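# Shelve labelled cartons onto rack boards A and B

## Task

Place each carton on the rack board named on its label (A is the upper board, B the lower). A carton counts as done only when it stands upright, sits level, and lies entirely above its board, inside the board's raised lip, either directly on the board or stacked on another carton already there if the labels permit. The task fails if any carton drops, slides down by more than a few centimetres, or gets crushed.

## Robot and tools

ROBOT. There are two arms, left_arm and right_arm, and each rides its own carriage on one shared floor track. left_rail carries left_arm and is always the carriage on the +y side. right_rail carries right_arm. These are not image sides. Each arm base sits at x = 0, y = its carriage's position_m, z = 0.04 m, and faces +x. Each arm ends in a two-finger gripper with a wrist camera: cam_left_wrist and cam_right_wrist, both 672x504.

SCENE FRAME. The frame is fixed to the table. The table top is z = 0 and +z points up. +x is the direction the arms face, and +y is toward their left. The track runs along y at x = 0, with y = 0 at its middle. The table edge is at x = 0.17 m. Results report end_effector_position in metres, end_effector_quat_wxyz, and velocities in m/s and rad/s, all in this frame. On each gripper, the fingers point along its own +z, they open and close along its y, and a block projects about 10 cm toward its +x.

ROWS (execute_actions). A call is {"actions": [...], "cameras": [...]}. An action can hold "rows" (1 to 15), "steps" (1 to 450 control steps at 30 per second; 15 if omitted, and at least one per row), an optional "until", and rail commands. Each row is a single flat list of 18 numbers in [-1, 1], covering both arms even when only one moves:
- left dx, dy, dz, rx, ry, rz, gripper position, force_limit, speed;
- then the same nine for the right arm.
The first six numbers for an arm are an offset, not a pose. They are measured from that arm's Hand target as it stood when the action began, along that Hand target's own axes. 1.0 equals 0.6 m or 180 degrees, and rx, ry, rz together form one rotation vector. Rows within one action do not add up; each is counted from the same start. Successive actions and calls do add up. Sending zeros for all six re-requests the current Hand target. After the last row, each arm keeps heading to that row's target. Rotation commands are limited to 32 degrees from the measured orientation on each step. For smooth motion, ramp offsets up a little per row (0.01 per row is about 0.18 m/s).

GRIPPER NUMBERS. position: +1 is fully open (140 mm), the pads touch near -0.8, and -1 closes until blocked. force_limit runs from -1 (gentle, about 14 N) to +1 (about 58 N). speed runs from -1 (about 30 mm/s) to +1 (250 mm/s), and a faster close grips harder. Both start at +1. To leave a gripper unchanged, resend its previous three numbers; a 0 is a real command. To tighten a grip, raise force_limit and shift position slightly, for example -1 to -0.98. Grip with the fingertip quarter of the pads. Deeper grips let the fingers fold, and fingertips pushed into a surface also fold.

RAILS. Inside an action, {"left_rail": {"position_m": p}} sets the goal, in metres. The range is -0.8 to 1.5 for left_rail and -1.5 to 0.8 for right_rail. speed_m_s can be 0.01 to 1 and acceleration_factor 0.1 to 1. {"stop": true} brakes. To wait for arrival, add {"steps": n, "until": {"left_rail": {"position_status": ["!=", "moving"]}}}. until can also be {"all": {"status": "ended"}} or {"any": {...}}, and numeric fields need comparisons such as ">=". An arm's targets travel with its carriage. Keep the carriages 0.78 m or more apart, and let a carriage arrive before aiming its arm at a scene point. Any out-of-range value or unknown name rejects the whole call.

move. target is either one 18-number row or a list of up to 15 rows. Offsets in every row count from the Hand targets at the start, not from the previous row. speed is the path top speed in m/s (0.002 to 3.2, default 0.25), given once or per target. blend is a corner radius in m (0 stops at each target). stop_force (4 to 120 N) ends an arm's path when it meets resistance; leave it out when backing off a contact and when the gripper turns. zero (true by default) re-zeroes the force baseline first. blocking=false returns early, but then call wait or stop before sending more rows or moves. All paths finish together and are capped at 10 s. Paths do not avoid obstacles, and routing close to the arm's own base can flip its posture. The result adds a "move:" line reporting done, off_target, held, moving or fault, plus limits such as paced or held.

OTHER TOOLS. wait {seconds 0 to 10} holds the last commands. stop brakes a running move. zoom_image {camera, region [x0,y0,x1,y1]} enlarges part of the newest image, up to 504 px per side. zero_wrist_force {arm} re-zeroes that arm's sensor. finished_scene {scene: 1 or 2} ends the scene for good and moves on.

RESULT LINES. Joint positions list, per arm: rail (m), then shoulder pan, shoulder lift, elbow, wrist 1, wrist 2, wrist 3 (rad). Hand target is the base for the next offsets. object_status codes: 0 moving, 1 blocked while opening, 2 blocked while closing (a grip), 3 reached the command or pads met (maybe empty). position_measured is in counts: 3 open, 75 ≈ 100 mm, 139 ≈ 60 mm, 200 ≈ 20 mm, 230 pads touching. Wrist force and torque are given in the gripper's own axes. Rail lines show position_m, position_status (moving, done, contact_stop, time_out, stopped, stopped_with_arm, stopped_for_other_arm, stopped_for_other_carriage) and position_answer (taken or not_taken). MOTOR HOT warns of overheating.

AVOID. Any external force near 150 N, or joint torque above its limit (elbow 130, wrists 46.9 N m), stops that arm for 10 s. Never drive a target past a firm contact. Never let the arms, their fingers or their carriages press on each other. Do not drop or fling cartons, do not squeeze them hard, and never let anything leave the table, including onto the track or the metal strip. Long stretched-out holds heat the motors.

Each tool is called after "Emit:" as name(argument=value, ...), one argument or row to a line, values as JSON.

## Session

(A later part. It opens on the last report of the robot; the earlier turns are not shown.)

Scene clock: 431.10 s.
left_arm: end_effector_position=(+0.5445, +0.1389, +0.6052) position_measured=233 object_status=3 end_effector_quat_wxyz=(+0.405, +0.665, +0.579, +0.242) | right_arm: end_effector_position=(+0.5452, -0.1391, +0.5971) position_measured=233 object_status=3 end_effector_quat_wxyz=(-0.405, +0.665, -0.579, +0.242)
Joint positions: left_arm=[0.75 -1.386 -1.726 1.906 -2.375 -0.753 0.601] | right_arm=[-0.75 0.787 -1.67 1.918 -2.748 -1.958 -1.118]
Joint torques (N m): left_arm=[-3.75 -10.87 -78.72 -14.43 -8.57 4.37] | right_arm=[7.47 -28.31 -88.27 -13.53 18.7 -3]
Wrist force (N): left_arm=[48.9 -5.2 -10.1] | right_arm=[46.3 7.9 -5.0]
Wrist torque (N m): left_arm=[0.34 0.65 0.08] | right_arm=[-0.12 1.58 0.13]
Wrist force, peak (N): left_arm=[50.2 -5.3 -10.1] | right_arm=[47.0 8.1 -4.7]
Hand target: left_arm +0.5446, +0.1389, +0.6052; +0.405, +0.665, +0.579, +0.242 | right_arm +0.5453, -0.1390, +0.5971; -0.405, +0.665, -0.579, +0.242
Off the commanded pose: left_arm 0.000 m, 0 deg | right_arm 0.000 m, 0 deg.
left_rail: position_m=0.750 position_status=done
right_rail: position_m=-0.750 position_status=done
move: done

Emit:
move(
  target=[0.0424, 0.11472, 0.15826, 0, 0, 0, -1, 0, 0, 0.0424, -0.11472, 0.15826, 0, 0, 0, -1, 0, 0],
  speed=0.08,
  cameras=["all"],
)

Scene clock: 434.63 s.
left_arm: end_effector_position=(+0.6645, +0.1389, +0.6052) position_measured=233 object_status=3 end_effector_quat_wxyz=(+0.405, +0.665, +0.579, +0.242) | right_arm: end_effector_position=(+0.6652, -0.1390, +0.5971) position_measured=233 object_status=3 end_effector_quat_wxyz=(-0.405, +0.665, -0.579, +0.242)
Joint positions: left_arm=[0.75 -1.193 -1.592 1.807 -2.552 -0.877 0.805] | right_arm=[-0.75 0.654 -1.554 1.811 -2.784 -1.851 -1.2]
Joint torques (N m): left_arm=[-15.12 -25.76 -78.09 -13.39 -12.47 4.11] | right_arm=[13.79 -40.5 -87.95 -13.19 19.85 -2.82]
Wrist force (N): left_arm=[50.1 -5.7 -10.9] | right_arm=[47.6 7.7 -5.3]
Wrist torque (N m): left_arm=[0.20 0.73 0.11] | right_arm=[-0.20 1.65 0.15]
Wrist force, peak (N): left_arm=[50.3 -6.1 -11.6] | right_arm=[47.7 8.4 -6.0]
Hand target: left_arm +0.6646, +0.1389, +0.6052; +0.405, +0.665, +0.579, +0.242 | right_arm +0.6653, -0.1390, +0.5971; -0.405, +0.665, -0.579, +0.242
Off the commanded pose: left_arm 0.000 m, 0 deg | right_arm 0.000 m, 0 deg.
left_rail: position_m=0.750 position_status=done
right_rail: position_m=-0.750 position_status=done
move: done
camera_calibration:
cam_left_wrist: T_world_to_cam=[[0.597815, -0.00175582, 0.801632, -0.86895], [-0.475602, -0.805764, 0.352914, 0.2062], [0.645306, -0.592235, -0.482532, 0.13158], [0, 0, 0, 1]] pos_world=[0.532631, 0.242549, 0.687299]
cam_right_wrist: T_world_to_cam=[[-0.551372, -0.0311095, -0.833679, 0.864477], [-0.455815, 0.848195, 0.269812, 0.268529], [0.698729, 0.52877, -0.481851, 0.0784474], [0, 0, 0, 1]] pos_world=[0.544234, -0.242352, 0.686044]

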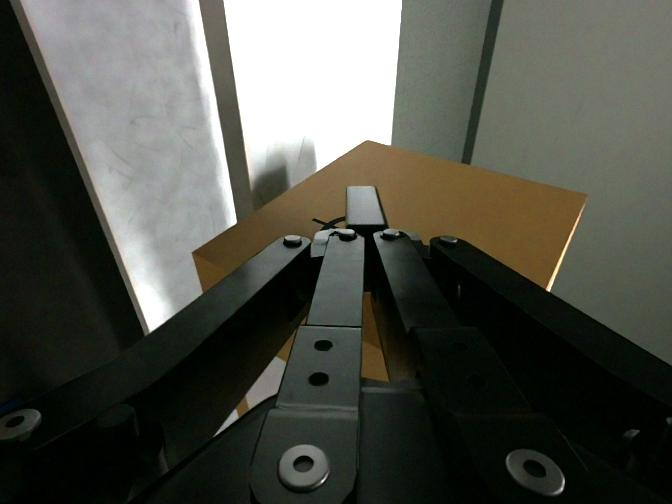

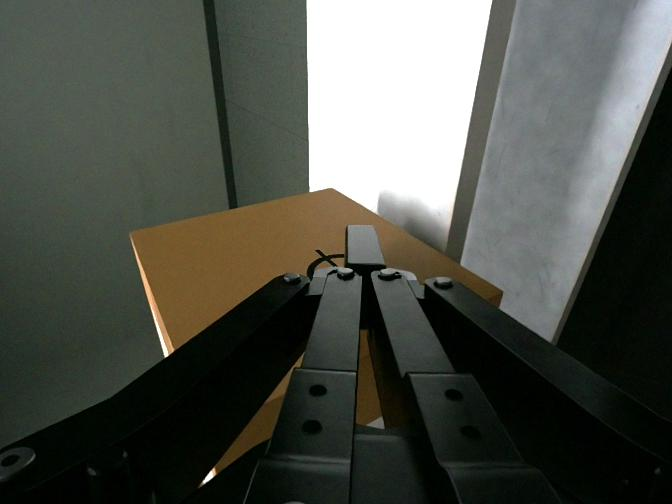

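Emit:
move(
  target=[0.03445, 0.09321, 0.12859, 0, 0, 0, -1, 0, 0, 0.03445, -0.09321, 0.12859, 0, 0, 0, -1, 0, 0],
  speed=0.08,
  cameras=["all"],
)

Emit:
zoom_image(
  camera="cam_left_wrist",
  region=[0, 0, 336, 330],
)

Emit:
zoom_image(
  camera="cam_right_wrist",
  region=[360, 0, 672, 330],
)

Scene clock: 443.30 s.
left_arm: end_effector_position=(+0.7619, +0.1389, +0.6052) position_measured=233 object_status=3 end_effector_quat_wxyz=(+0.405, +0.665, +0.579, +0.242) | right_arm: end_effector_position=(+0.7627, -0.1390, +0.5971) position_measured=233 object_status=3 end_effector_quat_wxyz=(-0.405, +0.665, -0.579, +0.242)
Joint positions: left_arm=[0.75 -1.06 -1.474 1.696 -2.627 -0.972 0.92] | right_arm=[-0.75 0.57 -1.447 1.697 -2.789 -1.782 -1.25]
Joint torques (N m): left_arm=[-18.86 -32.37 -76.86 -13.46 -14.27 4.05] | right_arm=[20.67 -46.8 -86.78 -8.61 20.89 -2.95]
Wrist force (N): left_arm=[51.5 -5.2 -11.0] | right_arm=[48.7 7.6 -5.4]
Wrist torque (N m): left_arm=[0.31 0.76 0.11] | right_arm=[-0.18 1.76 0.13]
Wrist force, peak (N): left_arm=[51.8 -6.1 -12.2] | right_arm=[49.2 8.4 -6.7]
Hand target: left_arm +0.7621, +0.1388, +0.6052; +0.405, +0.665, +0.579, +0.242 | right_arm +0.7628, -0.1390, +0.5971; -0.405, +0.665, -0.579, +0.242
Off the commanded pose: left_arm 0.000 m, 0 deg | right_arm 0.000 m, 0 deg.
left_rail: position_m=0.750 position_status=done
right_rail: position_m=-0.750 position_status=done
move: done
camera_calibration:
cam_left_wrist: T_world_to_cam=[[0.597815, -0.00175582, 0.801632, -0.927237], [-0.475602, -0.805764, 0.352914, 0.25249], [0.645306, -0.592235, -0.482532, 0.0686033], [0, 0, 0, 1]] pos_world=[0.630131, 0.242449, 0.687299]
cam_right_wrist: T_world_to_cam=[[-0.551372, -0.0311095, -0.833679, 0.918181], [-0.455815, 0.848195, 0.269812, 0.312925], [0.698729, 0.52877, -0.481851, 0.0103912], [0, 0, 0, 1]] pos_world=[0.641634, -0.242352, 0.686044]

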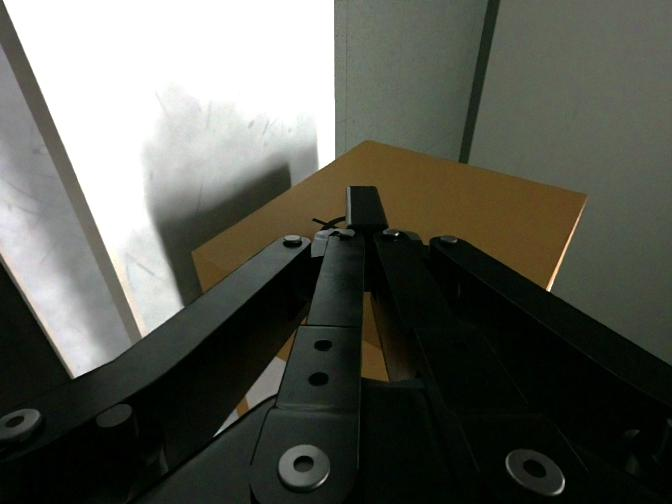

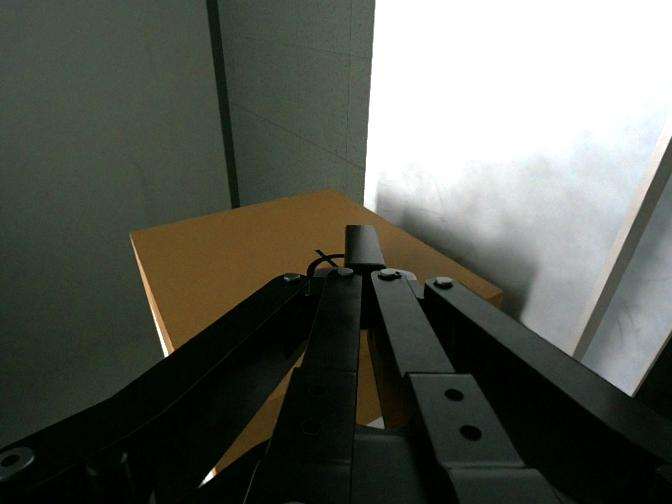

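Scaled by 1.500 from the camera's 672x504 image, which has a finer 960x720 frame.

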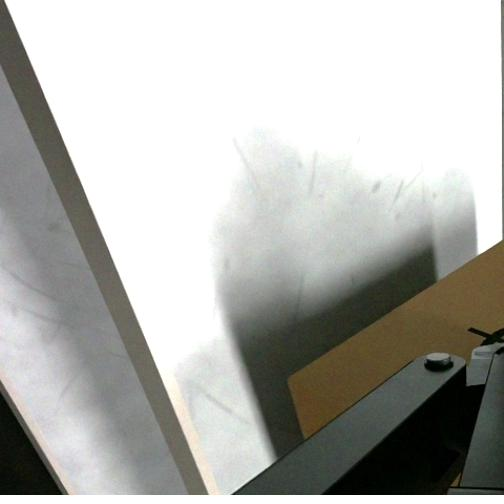

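Scaled by 1.527 from the camera's 672x504 image, which has a finer 960x720 frame.

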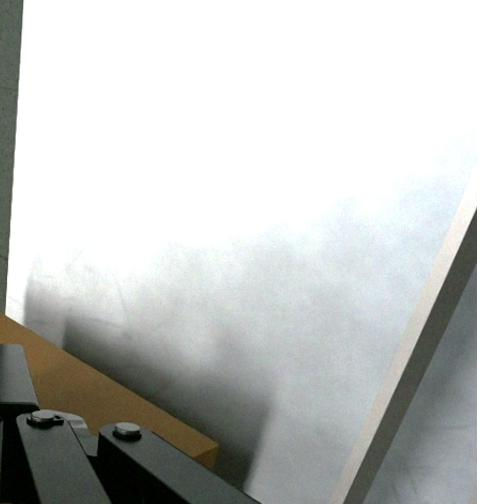

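Emit:
move(
  target=[0.01361, -0.07509, 0.05078, 0, 0, 0, -1, 0, 0, 0.01361, 0.07509, 0.05078, 0, 0, 0, -1, 0, 0],
  speed=0.02,
  stop_force=7,
  cameras=["all"],
)

Scene clock: 455.13 s.
left_arm: end_effector_position=(+0.7621, +0.1389, +0.5604) position_measured=233 object_status=3 end_effector_quat_wxyz=(+0.405, +0.665, +0.579, +0.242) | right_arm: end_effector_position=(+0.7628, -0.1390, +0.5534) position_measured=233 object_status=3 end_effector_quat_wxyz=(-0.405, +0.665, -0.579, +0.242)
Joint positions: left_arm=[0.75 -1.06 -1.455 1.755 -2.706 -0.972 0.92] | right_arm=[-0.75 0.57 -1.426 1.753 -2.866 -1.782 -1.25]
Joint torques (N m): left_arm=[-24.77 -60.16 -74.28 -8.7 -13.35 -0.22] | right_arm=[20.22 -67.88 -82.94 -8.94 19.8 -2.78]
Wrist force (N): left_arm=[48.4 -0.2 -12.2] | right_arm=[45.7 4.7 -5.7]
Wrist torque (N m): left_arm=[0.18 0.65 0.06] | right_arm=[-0.08 1.56 0.09]
Wrist force, peak (N): left_arm=[55.5 -5.3 -12.0] | right_arm=[52.2 7.9 -5.9]
Hand target: left_arm +0.7621, +0.1388, +0.5604; +0.405, +0.665, +0.579, +0.242 (not the last commanded pose) | right_arm +0.7628, -0.1390, +0.5534; -0.405, +0.665, -0.579, +0.242 (not the last commanded pose)
Off the commanded pose: left_arm 0.010 m, 0 deg | right_arm 0.011 m, 0 deg.
left_rail: position_m=0.750 position_status=done
right_rail: position_m=-0.750 position_status=done
move: contact (left_arm, right_arm)
camera_calibration:
cam_left_wrist: T_world_to_cam=[[0.597905, -0.0018391, 0.801565, -0.891377], [-0.47561, -0.805756, 0.352919, 0.268348], [0.645217, -0.592245, -0.48264, 0.0470493], [0, 0, 0, 1]] pos_world=[0.630231, 0.242449, 0.6425]
cam_right_wrist: T_world_to_cam=[[-0.551345, -0.0311554, -0.833696, 0.881841], [-0.455904, 0.848149, 0.269806, 0.324858], [0.698692, 0.528841, -0.481826, -0.0107804], [0, 0, 0, 1]] pos_world=[0.641834, -0.242352, 0.642344]

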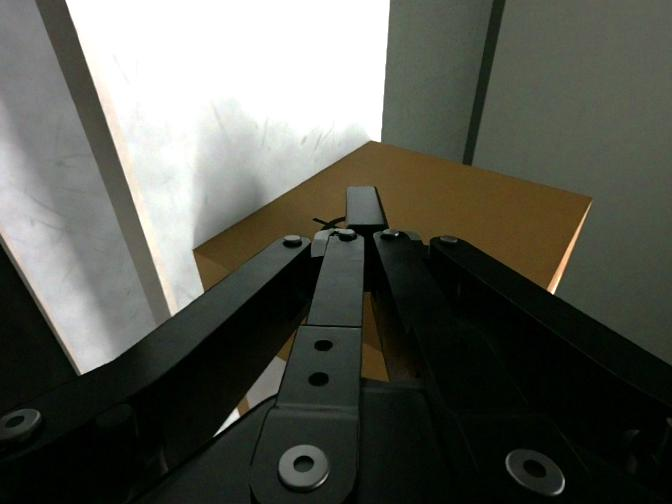

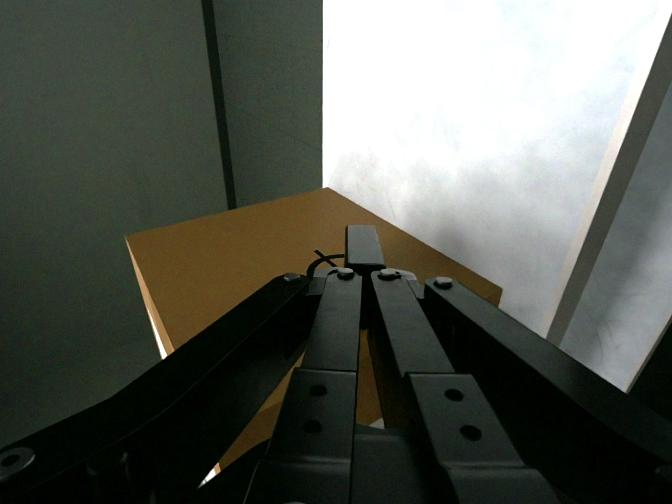

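Emit:
move(
  target=[0.00248, -0.01365, 0.00923, 0, 0, 0, -1, 0, 0, 0.00248, 0.01365, 0.00923, 0, 0, 0, -1, 0, 0],
  speed=0.01,
  stop_force=6,
  cameras=["all"],
)

Emit:
zoom_image(
  camera="cam_left_wrist",
  region=[0, 0, 440, 330],
)

Emit:
zoom_image(
  camera="cam_right_wrist",
  region=[290, 0, 672, 400],
)

Scene clock: 461.33 s.
left_arm: end_effector_position=(+0.7621, +0.1388, +0.5600) position_measured=233 object_status=3 end_effector_quat_wxyz=(+0.406, +0.665, +0.579, +0.242) | right_arm: end_effector_position=(+0.7628, -0.1390, +0.5529) position_measured=233 object_status=3 end_effector_quat_wxyz=(-0.405, +0.665, -0.579, +0.242)
Joint positions: left_arm=[0.75 -1.06 -1.455 1.756 -2.708 -0.972 0.92] | right_arm=[-0.75 0.57 -1.426 1.754 -2.867 -1.782 -1.25]
Joint torques (N m): left_arm=[-23.6 -49.68 -68.26 -6.47 -13.69 -0.18] | right_arm=[25.77 -59.6 -77.84 -6.22 19.82 -2.04]
Wrist force (N): left_arm=[49.7 5.5 -20.2] | right_arm=[48.4 0.5 -14.7]
Wrist torque (N m): left_arm=[0.05 0.59 -0.02] | right_arm=[-0.11 1.59 0.15]
Wrist force, peak (N): left_arm=[51.1 7.3 -23.4] | right_arm=[48.7 0.1 -15.6]
Hand target: left_arm +0.7621, +0.1388, +0.5600; +0.406, +0.665, +0.579, +0.242 (not the last commanded pose) | right_arm +0.7628, -0.1390, +0.5529; -0.405, +0.665, -0.579, +0.242 (not the last commanded pose)
Off the commanded pose: left_arm 0.010 m, 0 deg | right_arm 0.010 m, 0 deg.
left_rail: position_m=0.750 position_status=done
right_rail: position_m=-0.750 position_status=done
move: contact (left_arm, right_arm)
camera_calibration:
cam_left_wrist: T_world_to_cam=[[0.597694, -0.00141996, 0.801723, -0.891046], [-0.475741, -0.805536, 0.353244, 0.268346], [0.645315, -0.592545, -0.48214, 0.0464976], [0, 0, 0, 1]] pos_world=[0.630231, 0.242449, 0.641998]
cam_right_wrist: T_world_to_cam=[[-0.550986, -0.030852, -0.833944, 0.881427], [-0.455979, 0.848081, 0.26989, 0.32497], [0.698926, 0.528967, -0.481349, -0.0114497], [0, 0, 0, 1]] pos_world=[0.641836, -0.242351, 0.641843]

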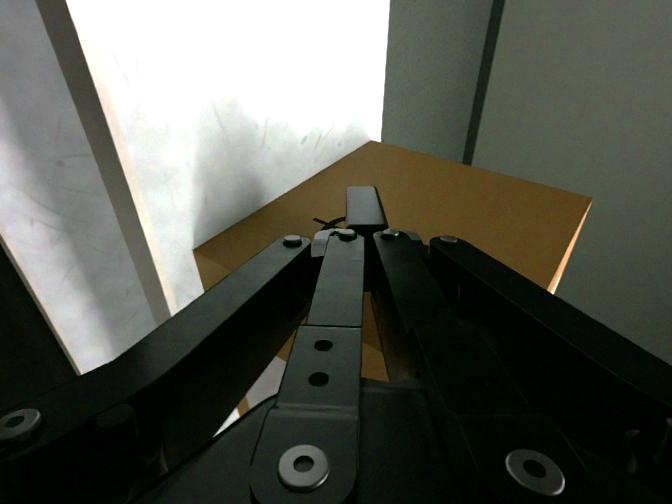

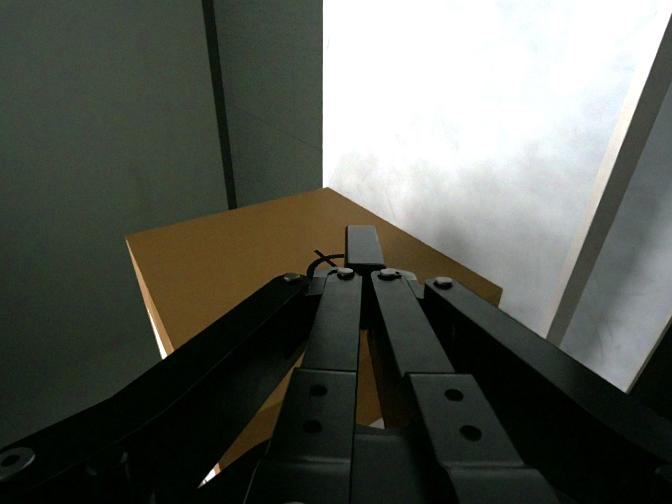

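Scaled by 1.145 from the camera's 672x504 image, which has a finer 960x720 frame.

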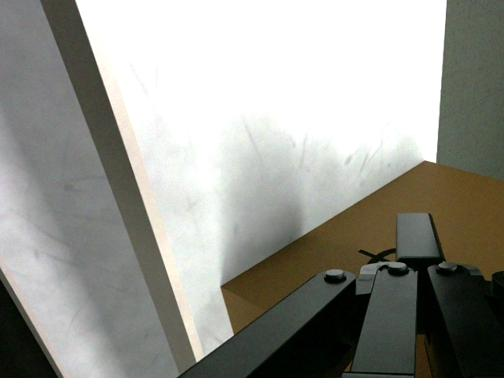

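Scaled by 1.260 from the camera's 672x504 image, which has a finer 960x720 frame.

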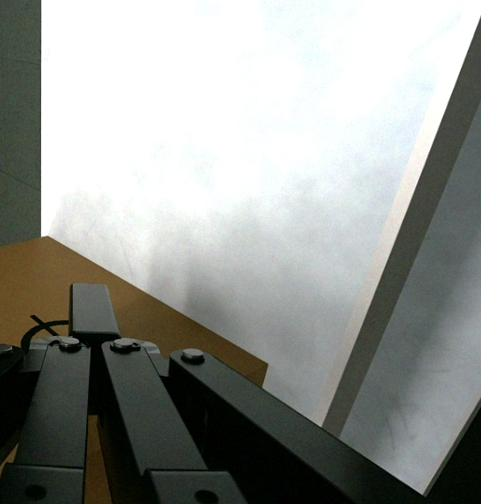

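Emit:
move(
  target=[0.0483, 0, -0.01294, 0, 0, 0, -1, 0, 0, 0.0483, 0, -0.01294, 0, 0, 0, -1, 0, 0],
  speed=0.03,
  cameras=["all"],
)

Scene clock: 475.03 s.
left_arm: end_effector_position=(+0.7621, +0.1687, +0.5600) position_measured=233 object_status=3 end_effector_quat_wxyz=(+0.406, +0.665, +0.579, +0.242) | right_arm: end_effector_position=(+0.7629, -0.1689, +0.5530) position_measured=233 object_status=3 end_effector_quat_wxyz=(-0.405, +0.665, -0.579, +0.242)
Joint positions: left_arm=[0.75 -1.038 -1.488 1.795 -2.722 -0.988 0.938] | right_arm=[-0.75 0.533 -1.46 1.793 -2.877 -1.751 -1.271]
Joint torques (N m): left_arm=[23.74 -69.82 -37.88 -7.09 -1.59 4.24] | right_arm=[-18.57 -66.61 -39.83 -7.23 3 -2.22]
Wrist force (N): left_arm=[1.8 0.7 -2.5] | right_arm=[-0.4 -0.6 1.2]
Wrist torque (N m): left_arm=[0.46 -0.47 0.10] | right_arm=[0.19 0.04 0.25]
Wrist force, peak (N): left_arm=[50.3 5.1 -19.9] | right_arm=[48.7 0.5 -14.6]
Hand target: left_arm +0.7621, +0.1688, +0.5600; +0.406, +0.665, +0.579, +0.242 | right_arm +0.7629, -0.1690, +0.5530; -0.405, +0.665, -0.579, +0.242
Off the commanded pose: left_arm 0.000 m, 0 deg | right_arm 0.000 m, 0 deg.
left_rail: position_m=0.750 position_status=done
right_rail: position_m=-0.750 position_status=done
move: done
camera_calibration:
cam_left_wrist: T_world_to_cam=[[0.597656, -0.00138437, 0.801751, -0.891007], [-0.47571, -0.805565, 0.353222, 0.292434], [0.645374, -0.592506, -0.482109, 0.0641478], [0, 0, 0, 1]] pos_world=[0.63023, 0.272349, 0.641998]
cam_right_wrist: T_world_to_cam=[[-0.550986, -0.030852, -0.833944, 0.880504], [-0.455979, 0.848081, 0.26989, 0.350328], [0.698926, 0.528967, -0.481349, 0.00436643], [0, 0, 0, 1]] pos_world=[0.641836, -0.272251, 0.641843]

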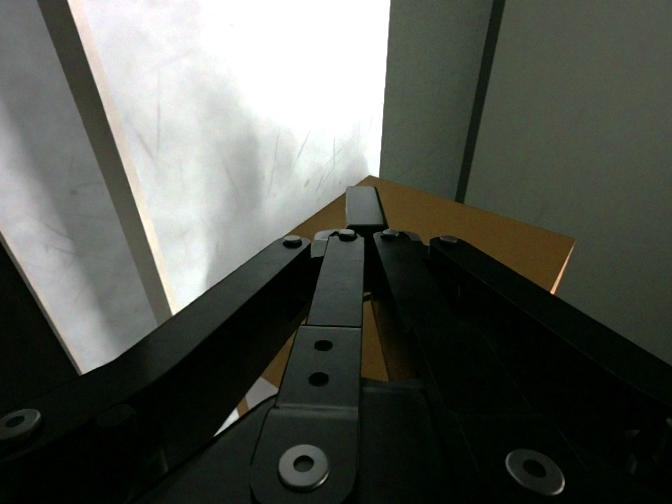

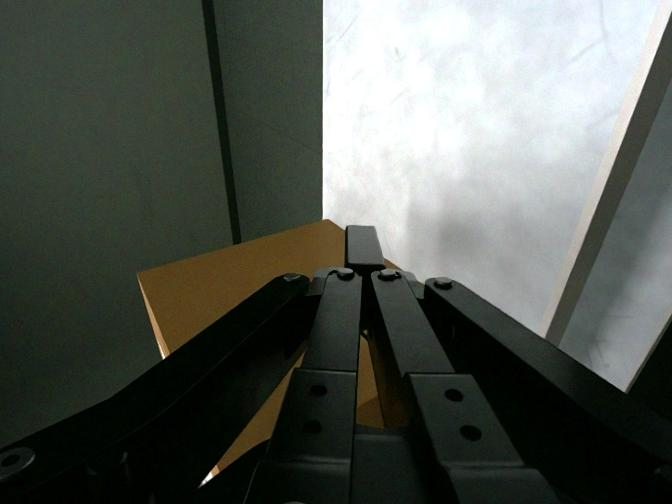

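Emit:
move(
  target=[-0.1527, -0.4131, -0.5699, 0, 0, 0, -1, 0, 0, -0.153, 0.4139, -0.5709, 0, 0, 0, -1, 0, 0],
  speed=0.3,
)

Emit:
execute_actions(
  actions=[
    {"left_rail": {"position_m": 0.95}, "right_rail": {"position_m": -0.5}},
    {"steps": 150, "until": {"all": {"status": "ended"}}},
  ],
  cameras=["all"],
)

Scene clock: 494.37 s.
left_arm: end_effector_position=(+0.3300, +0.1690, +0.5600) position_measured=233 object_status=3 end_effector_quat_wxyz=(+0.406, +0.665, +0.579, +0.242) | right_arm: end_effector_position=(+0.3299, -0.1691, +0.5528) position_measured=233 object_status=3 end_effector_quat_wxyz=(-0.405, +0.665, -0.579, +0.242)
Joint positions: left_arm=[0.75 -1.807 -1.943 2.043 -1.791 -0.592 -0.035] | right_arm=[-0.75 1.09 -1.846 2.123 -2.669 -2.192 -0.896]
Joint torques (N m): left_arm=[-15.75 -7.99 -63.43 -2.83 4.28 -4.71] | right_arm=[18.08 -35.81 -70.75 -1.79 -5.51 2.57]
Wrist force (N): left_arm=[1.7 0.7 -1.7] | right_arm=[0.1 -0.2 1.3]
Wrist torque (N m): left_arm=[0.43 -0.46 0.35] | right_arm=[0.26 -0.07 0.04]
Wrist force, peak (N): left_arm=[1.4 -1.1 -3.8] | right_arm=[0.2 -2.4 3.7]
Hand target: left_arm +0.3299, +0.1690, +0.5600; +0.406, +0.665, +0.579, +0.242 | right_arm +0.3299, -0.1691, +0.5528; -0.405, +0.665, -0.579, +0.242
Off the commanded pose: left_arm 0.000 m, 0 deg | right_arm 0.000 m, 0 deg.
left_rail: position_m=0.750 position_status=done
right_rail: position_m=-0.750 position_status=done
move: done

Scene clock: 495.67 s.
left_arm: end_effector_position=(+0.3299, +0.3690, +0.5600) position_measured=233 object_status=3 end_effector_quat_wxyz=(+0.406, +0.665, +0.579, +0.242) | right_arm: end_effector_position=(+0.3299, +0.0809, +0.5528) position_measured=233 object_status=3 end_effector_quat_wxyz=(-0.405, +0.665, -0.579, +0.242)
Joint positions: left_arm=[0.95 -1.807 -1.943 2.043 -1.791 -0.592 -0.035] | right_arm=[-0.5 1.091 -1.846 2.123 -2.669 -2.193 -0.896]
Joint torques (N m): left_arm=[-5.85 -26.63 -58.13 -3.85 1.75 -3.68] | right_arm=[10.04 -23 -61 -4.38 -3.9 3.17]
Wrist force (N): left_arm=[1.6 0.3 -1.5] | right_arm=[-0.3 -0.3 1.4]
Wrist torque (N m): left_arm=[0.34 -0.44 0.35] | right_arm=[0.25 0.01 0.04]
Wrist force, peak (N): left_arm=[3.5 0.6 -2.3] | right_arm=[-2.0 -0.3 2.5]
Hand target: left_arm +0.3299, +0.3690, +0.5600; +0.406, +0.665, +0.579, +0.242 | right_arm +0.3299, +0.0809, +0.5528; -0.405, +0.665, -0.579, +0.242
Tool commands: left_gripper/position=-1.0 left_gripper/force_limit=+0.0 left_gripper/speed=+0.0 right_gripper/position=-1.0 right_gripper/force_limit=+0.0 right_gripper/speed=+0.0
Off the commanded pose: left_arm 0.000 m, 0 deg | right_arm 0.000 m, 0 deg.
left_rail: position_m=0.950 position_status=done
right_rail: position_m=-0.500 position_status=done
camera_calibration:
cam_left_wrist: T_world_to_cam=[[0.597628, -0.00143183, 0.801772, -0.632408], [-0.475745, -0.805565, 0.353174, 0.248225], [0.645374, -0.592506, -0.482109, 0.461757], [0, 0, 0, 1]] pos_world=[0.19803, 0.472649, 0.641998]
cam_right_wrist: T_world_to_cam=[[-0.550986, -0.030852, -0.833944, 0.649551], [-0.455979, 0.848081, 0.26989, -0.0589349], [0.698926, 0.528967, -0.481349, 0.174817], [0, 0, 0, 1]] pos_world=[0.208836, -0.022451, 0.641743]

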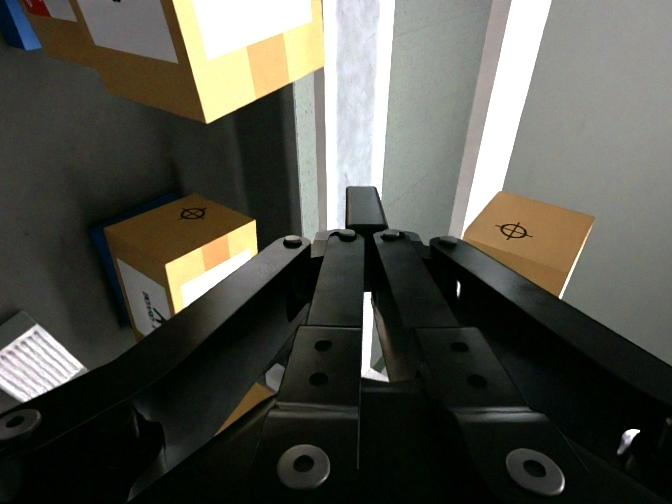

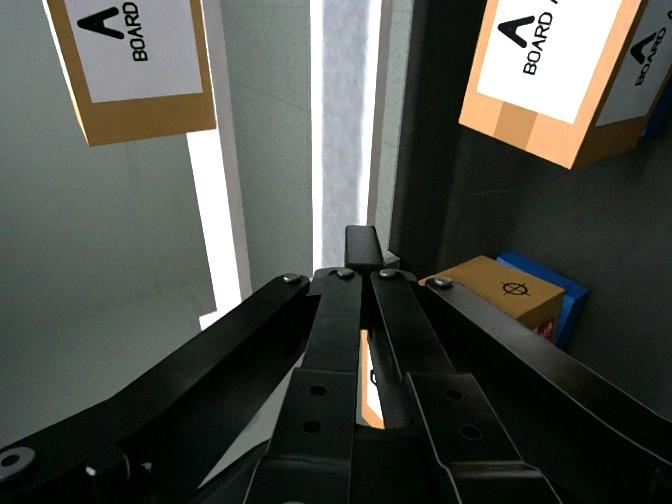

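Emit:
execute_actions(
  actions=[
    {"right_rail": {"position_m": -0.65}},
    {"steps": 150, "until": {"all": {"status": "ended"}}},
  ],
)

Emit:
move(
  target=[-0.1768, -0.4369, 0.3641, 0, 0, 0, -1, 0, 0, 0.3044, 0.4271, 0.228, 0, 0, 0, -1, 0, 0],
  speed=0.25,
  cameras=["all"],
)

Emit:
zoom_image(
  camera="cam_left_wrist",
  region=[180, 110, 380, 260],
)

Emit:
zoom_image(
  camera="cam_right_wrist",
  region=[320, 140, 520, 290],
)

Scene clock: 505.00 s.
left_arm: end_effector_position=(+0.3299, +0.3690, +0.5600) position_measured=233 object_status=3 end_effector_quat_wxyz=(+0.406, +0.665, +0.579, +0.242) | right_arm: end_effector_position=(+0.3299, -0.0691, +0.5528) position_measured=233 object_status=3 end_effector_quat_wxyz=(-0.405, +0.665, -0.579, +0.242)
Joint positions: left_arm=[0.95 -1.807 -1.943 2.043 -1.791 -0.592 -0.035] | right_arm=[-0.65 1.091 -1.846 2.123 -2.669 -2.193 -0.896]
Joint torques (N m): left_arm=[14.9 -31.23 -43.67 -6.6 1.2 -3.56] | right_arm=[-12.47 -31.11 -48.97 -5.85 -0.21 2.97]
Wrist force (N): left_arm=[1.7 0.6 -1.4] | right_arm=[0.0 0.2 1.6]
Wrist torque (N m): left_arm=[0.40 -0.45 0.35] | right_arm=[0.35 -0.05 0.04]
Wrist force, peak (N): left_arm=[2.1 0.8 -2.0] | right_arm=[-2.6 -0.2 2.5]
Hand target: left_arm +0.3299, +0.3690, +0.5600; +0.406, +0.665, +0.579, +0.242 | right_arm +0.3299, -0.0691, +0.5528; -0.405, +0.665, -0.579, +0.242
Tool commands: left_gripper/position=-1.0 left_gripper/force_limit=+0.0 left_gripper/speed=+0.0 right_gripper/position=-1.0 right_gripper/force_limit=+0.0 right_gripper/speed=+0.0
Off the commanded pose: left_arm 0.000 m, 0 deg | right_arm 0.000 m, 0 deg.
left_rail: position_m=0.950 position_status=done
right_rail: position_m=-0.650 position_status=done

Scene clock: 507.17 s.
left_arm: end_effector_position=(+0.3299, +0.2100, +0.2400) position_measured=233 object_status=3 end_effector_quat_wxyz=(+0.406, +0.665, +0.579, +0.242) | right_arm: end_effector_position=(+0.3300, -0.2104, +0.2401) position_measured=233 object_status=3 end_effector_quat_wxyz=(-0.405, +0.665, -0.579, +0.242)
Joint positions: left_arm=[0.95 -1.748 -1.369 2.187 -2.594 -0.602 0.069] | right_arm=[-0.65 0.89 -1.645 2.699 -3.525 -2.04 -1.048]
Joint torques (N m): left_arm=[19.6 -41.33 -48.79 -6.94 -0.57 3.68] | right_arm=[-17.97 -10.62 -18.17 -7.31 2.82 -3.01]
Wrist force (N): left_arm=[1.5 1.0 -1.1] | right_arm=[0.1 0.5 1.5]
Wrist torque (N m): left_arm=[0.52 -0.41 0.08] | right_arm=[0.34 -0.03 0.25]
Wrist force, peak (N): left_arm=[2.0 2.7 -3.0] | right_arm=[1.7 2.3 2.2]
Hand target: left_arm +0.3299, +0.2100, +0.2400; +0.406, +0.665, +0.579, +0.242 | right_arm +0.3300, -0.2104, +0.2401; -0.405, +0.665, -0.579, +0.242
Off the commanded pose: left_arm 0.000 m, 0 deg | right_arm 0.000 m, 0 deg.
left_rail: position_m=0.950 position_status=done
right_rail: position_m=-0.650 position_status=done
move: done
camera_calibration:
cam_left_wrist: T_world_to_cam=[[0.597656, -0.00138437, 0.801751, -0.376163], [-0.47571, -0.805565, 0.353222, 0.233098], [0.645374, -0.592506, -0.482109, 0.213322], [0, 0, 0, 1]] pos_world=[0.19803, 0.313649, 0.322098]
cam_right_wrist: T_world_to_cam=[[-0.550986, -0.030852, -0.833944, 0.379899], [-0.455979, 0.848081, 0.26989, 0.272597], [0.698926, 0.528967, -0.481349, 0.178248], [0, 0, 0, 1]] pos_world=[0.209036, -0.313751, 0.329043]

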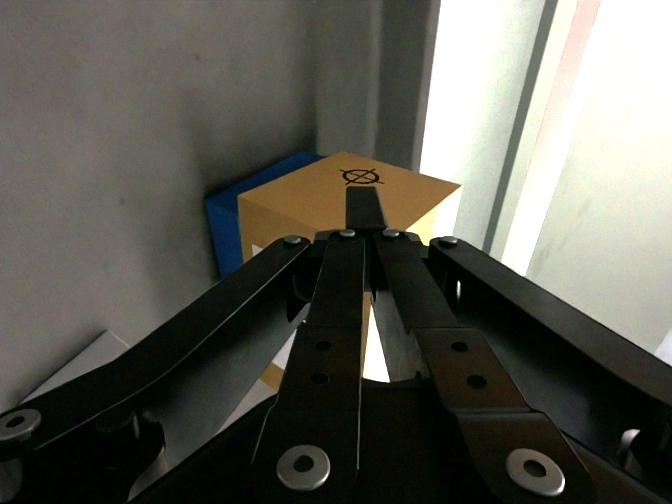

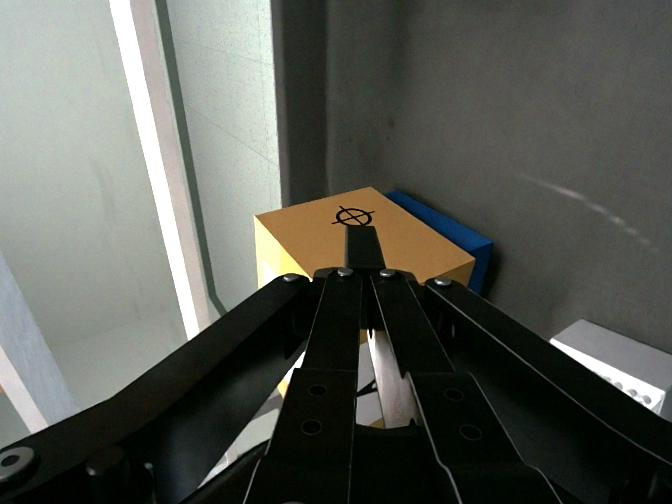

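Scaled by 2.520 from the camera's 672x504 image, which has a finer 960x720 frame.

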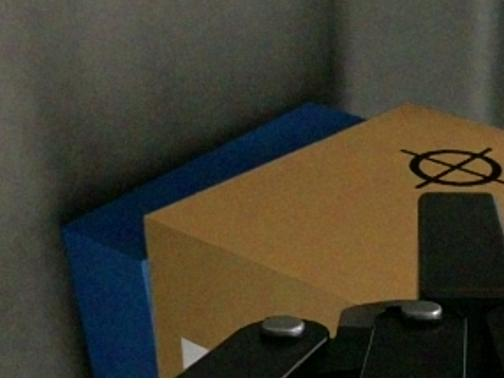

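Scaled by 2.520 from the camera's 672x504 image, which has a finer 960x720 frame.

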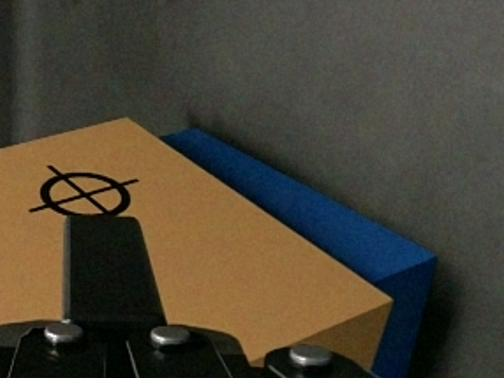

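Emit:
move(
  target=[0.0203, 0.0215, 0.3762, 0.00371, -0.02048, 0.01385, -1, 0, 0, 0.0115, 0.0179, 0.3288, 0.00371, 0.02048, 0.01385, -1, 0, 0],
  speed=0.12,
  cameras=["all"],
)

Emit:
zoom_image(
  camera="cam_left_wrist",
  region=[240, 120, 600, 390],
)

Emit:
zoom_image(
  camera="cam_right_wrist",
  region=[130, 140, 490, 410],
)

Scene clock: 534.07 s.
left_arm: end_effector_position=(+0.5184, +0.1633, +0.1238) position_measured=233 object_status=3 end_effector_quat_wxyz=(+0.415, +0.687, +0.553, +0.226) | right_arm: end_effector_position=(+0.4814, -0.1661, +0.1210) position_measured=233 object_status=3 end_effector_quat_wxyz=(-0.396, +0.641, -0.605, +0.258)
Joint positions: left_arm=[0.95 -1.451 -1.009 2.067 -3.265 -0.76 0.616] | right_arm=[-0.65 0.729 -1.136 2.529 -3.887 -1.975 -1.104]
Joint torques (N m): left_arm=[17.33 -63.03 -38.54 -6.79 -0.49 4.88] | right_arm=[-20.29 -38.46 -30.19 -6.74 3.1 -2.97]
Wrist force (N): left_arm=[1.3 0.3 -2.0] | right_arm=[-0.4 0.2 1.3]
Wrist torque (N m): left_arm=[0.36 -0.39 0.06] | right_arm=[0.33 0.07 0.25]
Wrist force, peak (N): left_arm=[1.7 0.4 -2.7] | right_arm=[-0.2 0.5 2.8]
Hand target: left_arm +0.5184, +0.1633, +0.1237; +0.415, +0.687, +0.553, +0.226 | right_arm +0.4815, -0.1661, +0.1210; -0.396, +0.641, -0.605, +0.258
Off the commanded pose: left_arm 0.000 m, 0 deg | right_arm 0.000 m, 0 deg.
left_rail: position_m=0.950 position_status=done
right_rail: position_m=-0.650 position_status=done
move: done
camera_calibration:
cam_left_wrist: T_world_to_cam=[[0.595683, -0.0482903, 0.801766, -0.386946], [-0.537434, -0.765791, 0.35317, 0.351745], [0.596931, -0.641274, -0.482122, 0.0410346], [0, 0, 0, 1]] pos_world=[0.395042, 0.276992, 0.205798]
cam_right_wrist: T_world_to_cam=[[-0.55162, 0.0124831, -0.834002, 0.37284], [-0.388116, 0.881205, 0.269895, 0.308967], [0.738296, 0.472569, -0.481246, -0.03661], [0, 0, 0, 1]] pos_world=[0.35261, -0.259617, 0.209943]

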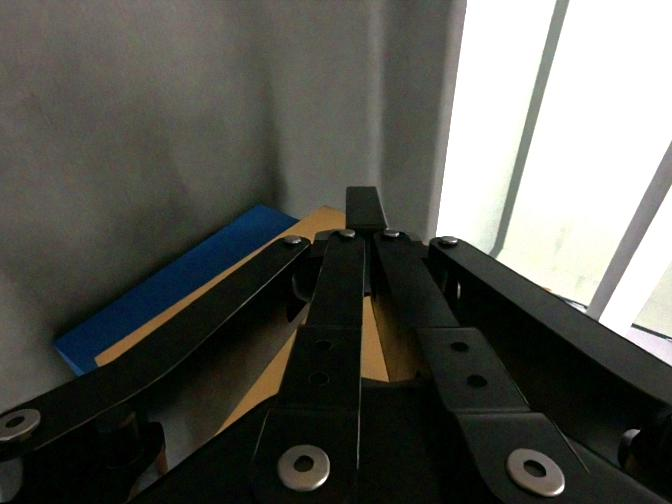

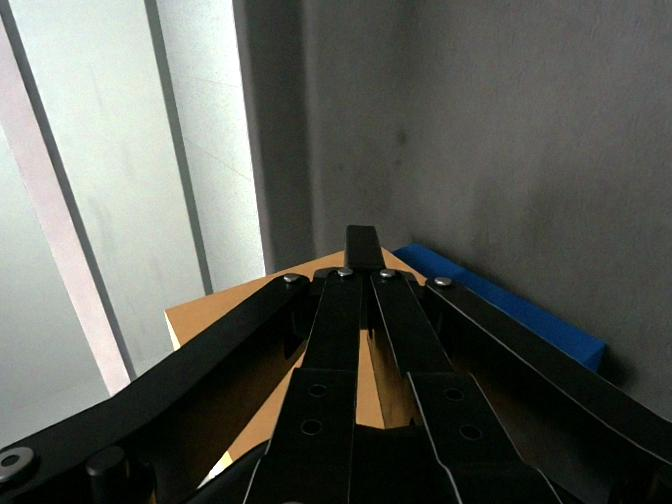

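Scaled by 1.400 from the camera's 672x504 image, which has a finer 960x720 frame.

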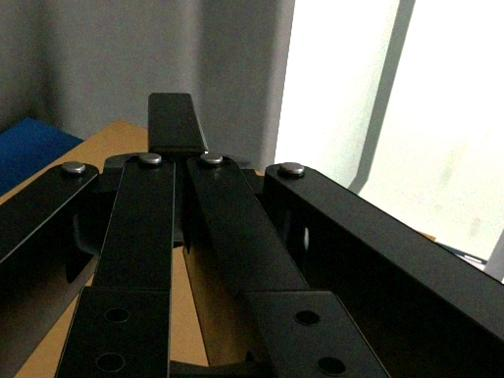

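Scaled by 1.400 from the camera's 672x504 image, which has a finer 960x720 frame.

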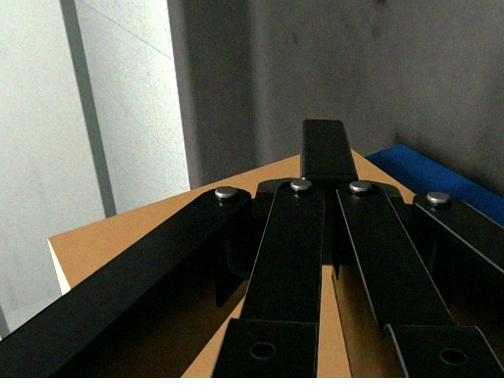

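Emit:
move(
  target=[-0.0596, 0, 0.016, 0, 0, 0, -1, 0, 0, -0.0596, 0, 0.016, 0, 0, 0, -1, 0, 0],
  speed=0.015,
  stop_force=8,
  cameras=["all"],
)

Emit:
zoom_image(
  camera="cam_left_wrist",
  region=[290, 170, 430, 275],
)

Emit:
zoom_image(
  camera="cam_right_wrist",
  region=[290, 210, 430, 315],
)

Scene clock: 542.17 s.
left_arm: end_effector_position=(+0.5165, +0.1386, +0.1237) position_measured=233 object_status=3 end_effector_quat_wxyz=(+0.415, +0.687, +0.553, +0.226) | right_arm: end_effector_position=(+0.4836, -0.1391, +0.1210) position_measured=233 object_status=3 end_effector_quat_wxyz=(-0.396, +0.641, -0.605, +0.258)
Joint positions: left_arm=[0.95 -1.458 -0.989 2.021 -3.235 -0.756 0.608] | right_arm=[-0.65 0.77 -1.124 2.482 -3.841 -2.008 -1.077]
Joint torques (N m): left_arm=[20 -89.37 -17.45 -6.87 -0.8 1.88] | right_arm=[-16.37 -62.23 -3.09 -6.31 1.64 -3.07]
Wrist force (N): left_arm=[2.2 0.2 -1.6] | right_arm=[0.3 -0.3 1.7]
Wrist torque (N m): left_arm=[0.36 -0.48 0.30] | right_arm=[0.42 0.21 0.12]
Wrist force, peak (N): left_arm=[9.2 2.4 -4.0] | right_arm=[10.3 -2.1 -2.5]
Hand target: left_arm +0.5165, +0.1386, +0.1237; +0.415, +0.687, +0.553, +0.226 (not the last commanded pose) | right_arm +0.4836, -0.1391, +0.1210; -0.396, +0.641, -0.605, +0.258 (not the last commanded pose)
Off the commanded pose: left_arm 0.012 m, 0 deg | right_arm 0.010 m, 0 deg.
left_rail: position_m=0.950 position_status=done
right_rail: position_m=-0.650 position_status=done
move: contact (left_arm, right_arm)
camera_calibration:
cam_left_wrist: T_world_to_cam=[[0.595683, -0.0482903, 0.801766, -0.386927], [-0.537434, -0.765791, 0.35317, 0.331844], [0.596931, -0.641274, -0.482122, 0.0262811], [0, 0, 0, 1]] pos_world=[0.393142, 0.252292, 0.205698]
cam_right_wrist: T_world_to_cam=[[-0.551607, 0.012457, -0.834011, 0.373624], [-0.388068, 0.881248, 0.269826, 0.286063], [0.738332, 0.472491, -0.481268, -0.0510677], [0, 0, 0, 1]] pos_world=[0.35481, -0.232617, 0.209843]

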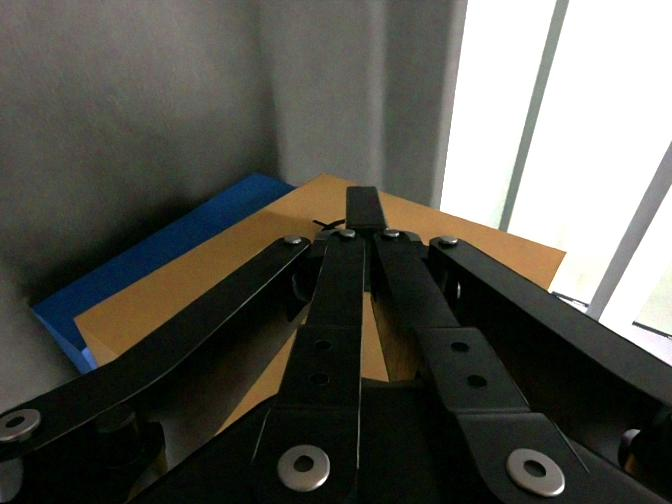

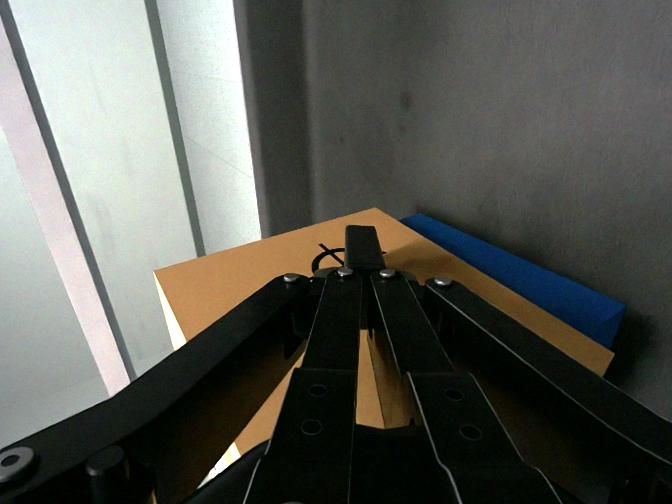

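Scaled by 3.600 from the camera's 672x504 image, which has a finer 960x720 frame.

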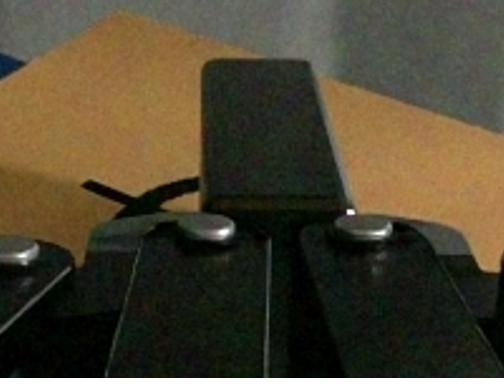

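Scaled by 3.600 from the camera's 672x504 image, which has a finer 960x720 frame.

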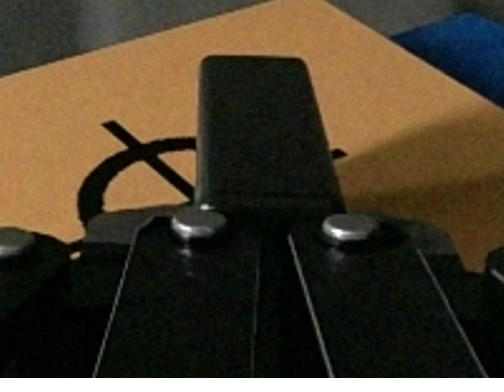

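Emit:
move(
  target=[0, 0, 0, 0, 0, 0, -1, 0, 0, 0.018, 0.0023, 0.0158, 0, 0, 0, -1, 0, 0],
  speed=0.05,
  cameras=["all"],
)

Emit:
zoom_image(
  camera="cam_right_wrist",
  region=[290, 210, 430, 315],
)

Emit:
zoom_image(
  camera="cam_right_wrist",
  region=[140, 190, 640, 430],
)

Emit:
zoom_image(
  camera="cam_left_wrist",
  region=[50, 160, 590, 400],
)

Scene clock: 551.33 s.
left_arm: end_effector_position=(+0.5165, +0.1386, +0.1237) position_measured=233 object_status=3 end_effector_quat_wxyz=(+0.415, +0.687, +0.553, +0.226) | right_arm: end_effector_position=(+0.4919, -0.1477, +0.1130) position_measured=233 object_status=3 end_effector_quat_wxyz=(-0.396, +0.641, -0.605, +0.258)
Joint positions: left_arm=[0.95 -1.458 -0.989 2.021 -3.235 -0.756 0.608] | right_arm=[-0.65 0.744 -1.104 2.488 -3.875 -1.987 -1.094]
Joint torques (N m): left_arm=[17.22 -89.84 -17.49 -6.7 1.1 1.98] | right_arm=[-16.95 -40.66 -2.18 -6.55 3.13 -3.12]
Wrist force (N): left_arm=[1.6 0.6 -1.8] | right_arm=[-0.5 0.7 1.8]
Wrist torque (N m): left_arm=[0.45 -0.36 0.30] | right_arm=[0.46 0.10 0.26]
Wrist force, peak (N): left_arm=[2.2 0.9 -2.0] | right_arm=[-0.1 0.3 2.3]
Hand target: left_arm +0.5165, +0.1386, +0.1237; +0.415, +0.687, +0.553, +0.226 | right_arm +0.4920, -0.1477, +0.1130; -0.396, +0.641, -0.605, +0.258
Off the commanded pose: left_arm 0.000 m, 0 deg | right_arm 0.000 m, 0 deg.
left_rail: position_m=0.950 position_status=done
right_rail: position_m=-0.650 position_status=done
move: done
camera_calibration:
cam_left_wrist: T_world_to_cam=[[0.595683, -0.0482903, 0.801766, -0.386927], [-0.537434, -0.765791, 0.35317, 0.331844], [0.596931, -0.641274, -0.482122, 0.0262811], [0, 0, 0, 1]] pos_world=[0.393142, 0.252292, 0.205698]
cam_right_wrist: T_world_to_cam=[[-0.551566, 0.012485, -0.834038, 0.37172], [-0.387973, 0.881308, 0.269767, 0.299074], [0.738412, 0.472378, -0.481255, -0.0569463], [0, 0, 0, 1]] pos_world=[0.36311, -0.241317, 0.201942]

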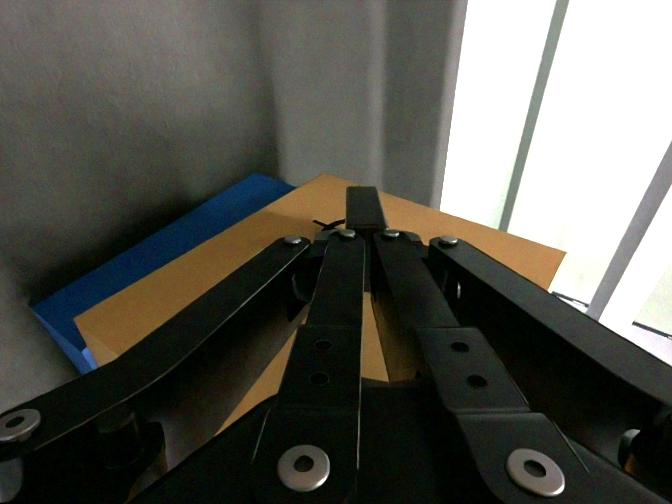

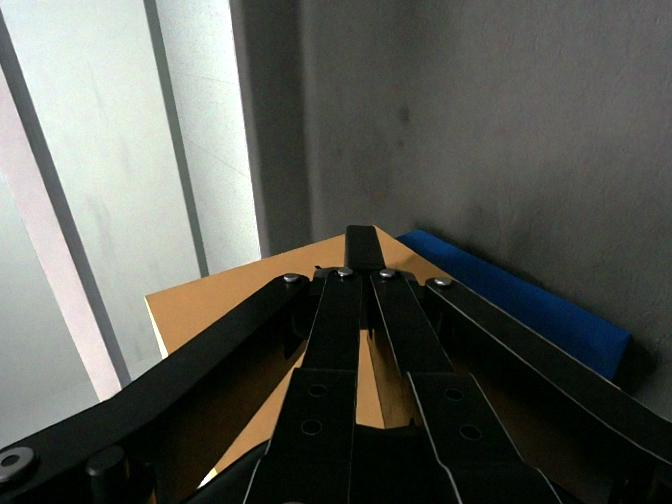

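Scaled by 3.600 from the camera's 672x504 image, which has a finer 960x720 frame.

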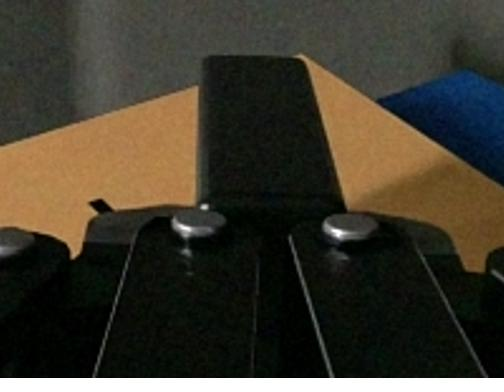

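Scaled by 1.008 from the camera's 672x504 image, which has a finer 960x720 frame.

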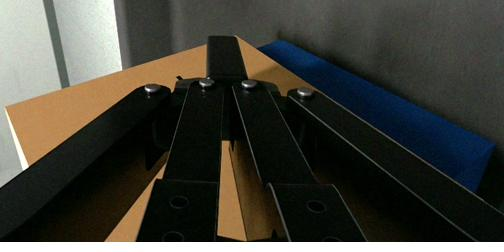

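Region (50, 160, 590, 400) is 540x240 pixels. A region can be at most 504 by 504 pixels.

Emit:
move(
  target=[0, 0, 0, 0, 0, 0, -1, 0, 0, -0.0258, 0, 0.0069, 0, 0, 0, -1, 0, 0],
  speed=0.015,
  stop_force=8,
  cameras=["cam_right_wrist"],
)

Emit:
zoom_image(
  camera="cam_right_wrist",
  region=[290, 210, 430, 315],
)

Scene clock: 556.57 s.
left_arm: end_effector_position=(+0.5165, +0.1386, +0.1237) position_measured=233 object_status=3 end_effector_quat_wxyz=(+0.415, +0.687, +0.553, +0.226) | right_arm: end_effector_position=(+0.4926, -0.1396, +0.1130) position_measured=233 object_status=3 end_effector_quat_wxyz=(-0.396, +0.641, -0.605, +0.258)
Joint positions: left_arm=[0.95 -1.458 -0.989 2.021 -3.235 -0.756 0.608] | right_arm=[-0.65 0.756 -1.101 2.474 -3.861 -1.996 -1.086]
Joint torques (N m): left_arm=[11.48 -85.8 -31.15 -6.63 1.49 1.75] | right_arm=[-18.96 -61.57 -2.63 -6.84 1.61 -3.19]
Wrist force (N): left_arm=[5.8 0.6 -4.8] | right_arm=[0.4 -0.1 1.7]
Wrist torque (N m): left_arm=[0.38 -0.31 0.29] | right_arm=[0.35 0.06 0.13]
Wrist force, peak (N): left_arm=[6.5 0.9 -5.0] | right_arm=[9.2 -1.2 -2.6]
Hand target: left_arm +0.5165, +0.1386, +0.1237; +0.415, +0.687, +0.553, +0.226 | right_arm +0.4926, -0.1396, +0.1130; -0.396, +0.641, -0.605, +0.258 (not the last commanded pose)
Off the commanded pose: left_arm 0.000 m, 0 deg | right_arm 0.008 m, 0 deg.
left_rail: position_m=0.950 position_status=done
right_rail: position_m=-0.650 position_status=done
move: contact (right_arm)
camera_calibration:
cam_right_wrist: T_world_to_cam=[[-0.551533, 0.0124112, -0.834061, 0.371896], [-0.388018, 0.881309, 0.269696, 0.292177], [0.738412, 0.472377, -0.481255, -0.0613852], [0, 0, 0, 1]] pos_world=[0.363811, -0.233117, 0.201842]
Images, in order (width x height): cam_right_wrist 672x504.

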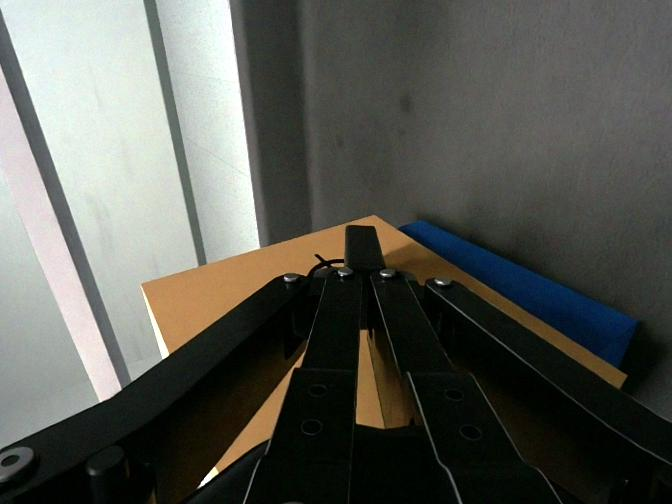

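Scaled by 3.600 from the camera's 672x504 image, which has a finer 960x720 frame.

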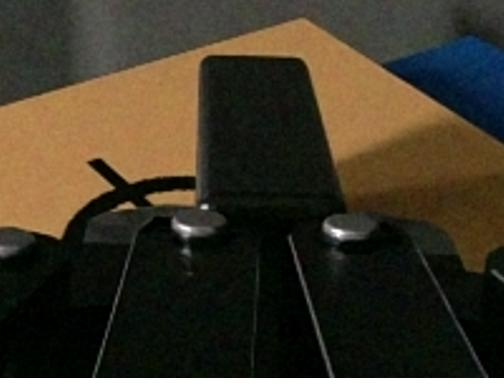

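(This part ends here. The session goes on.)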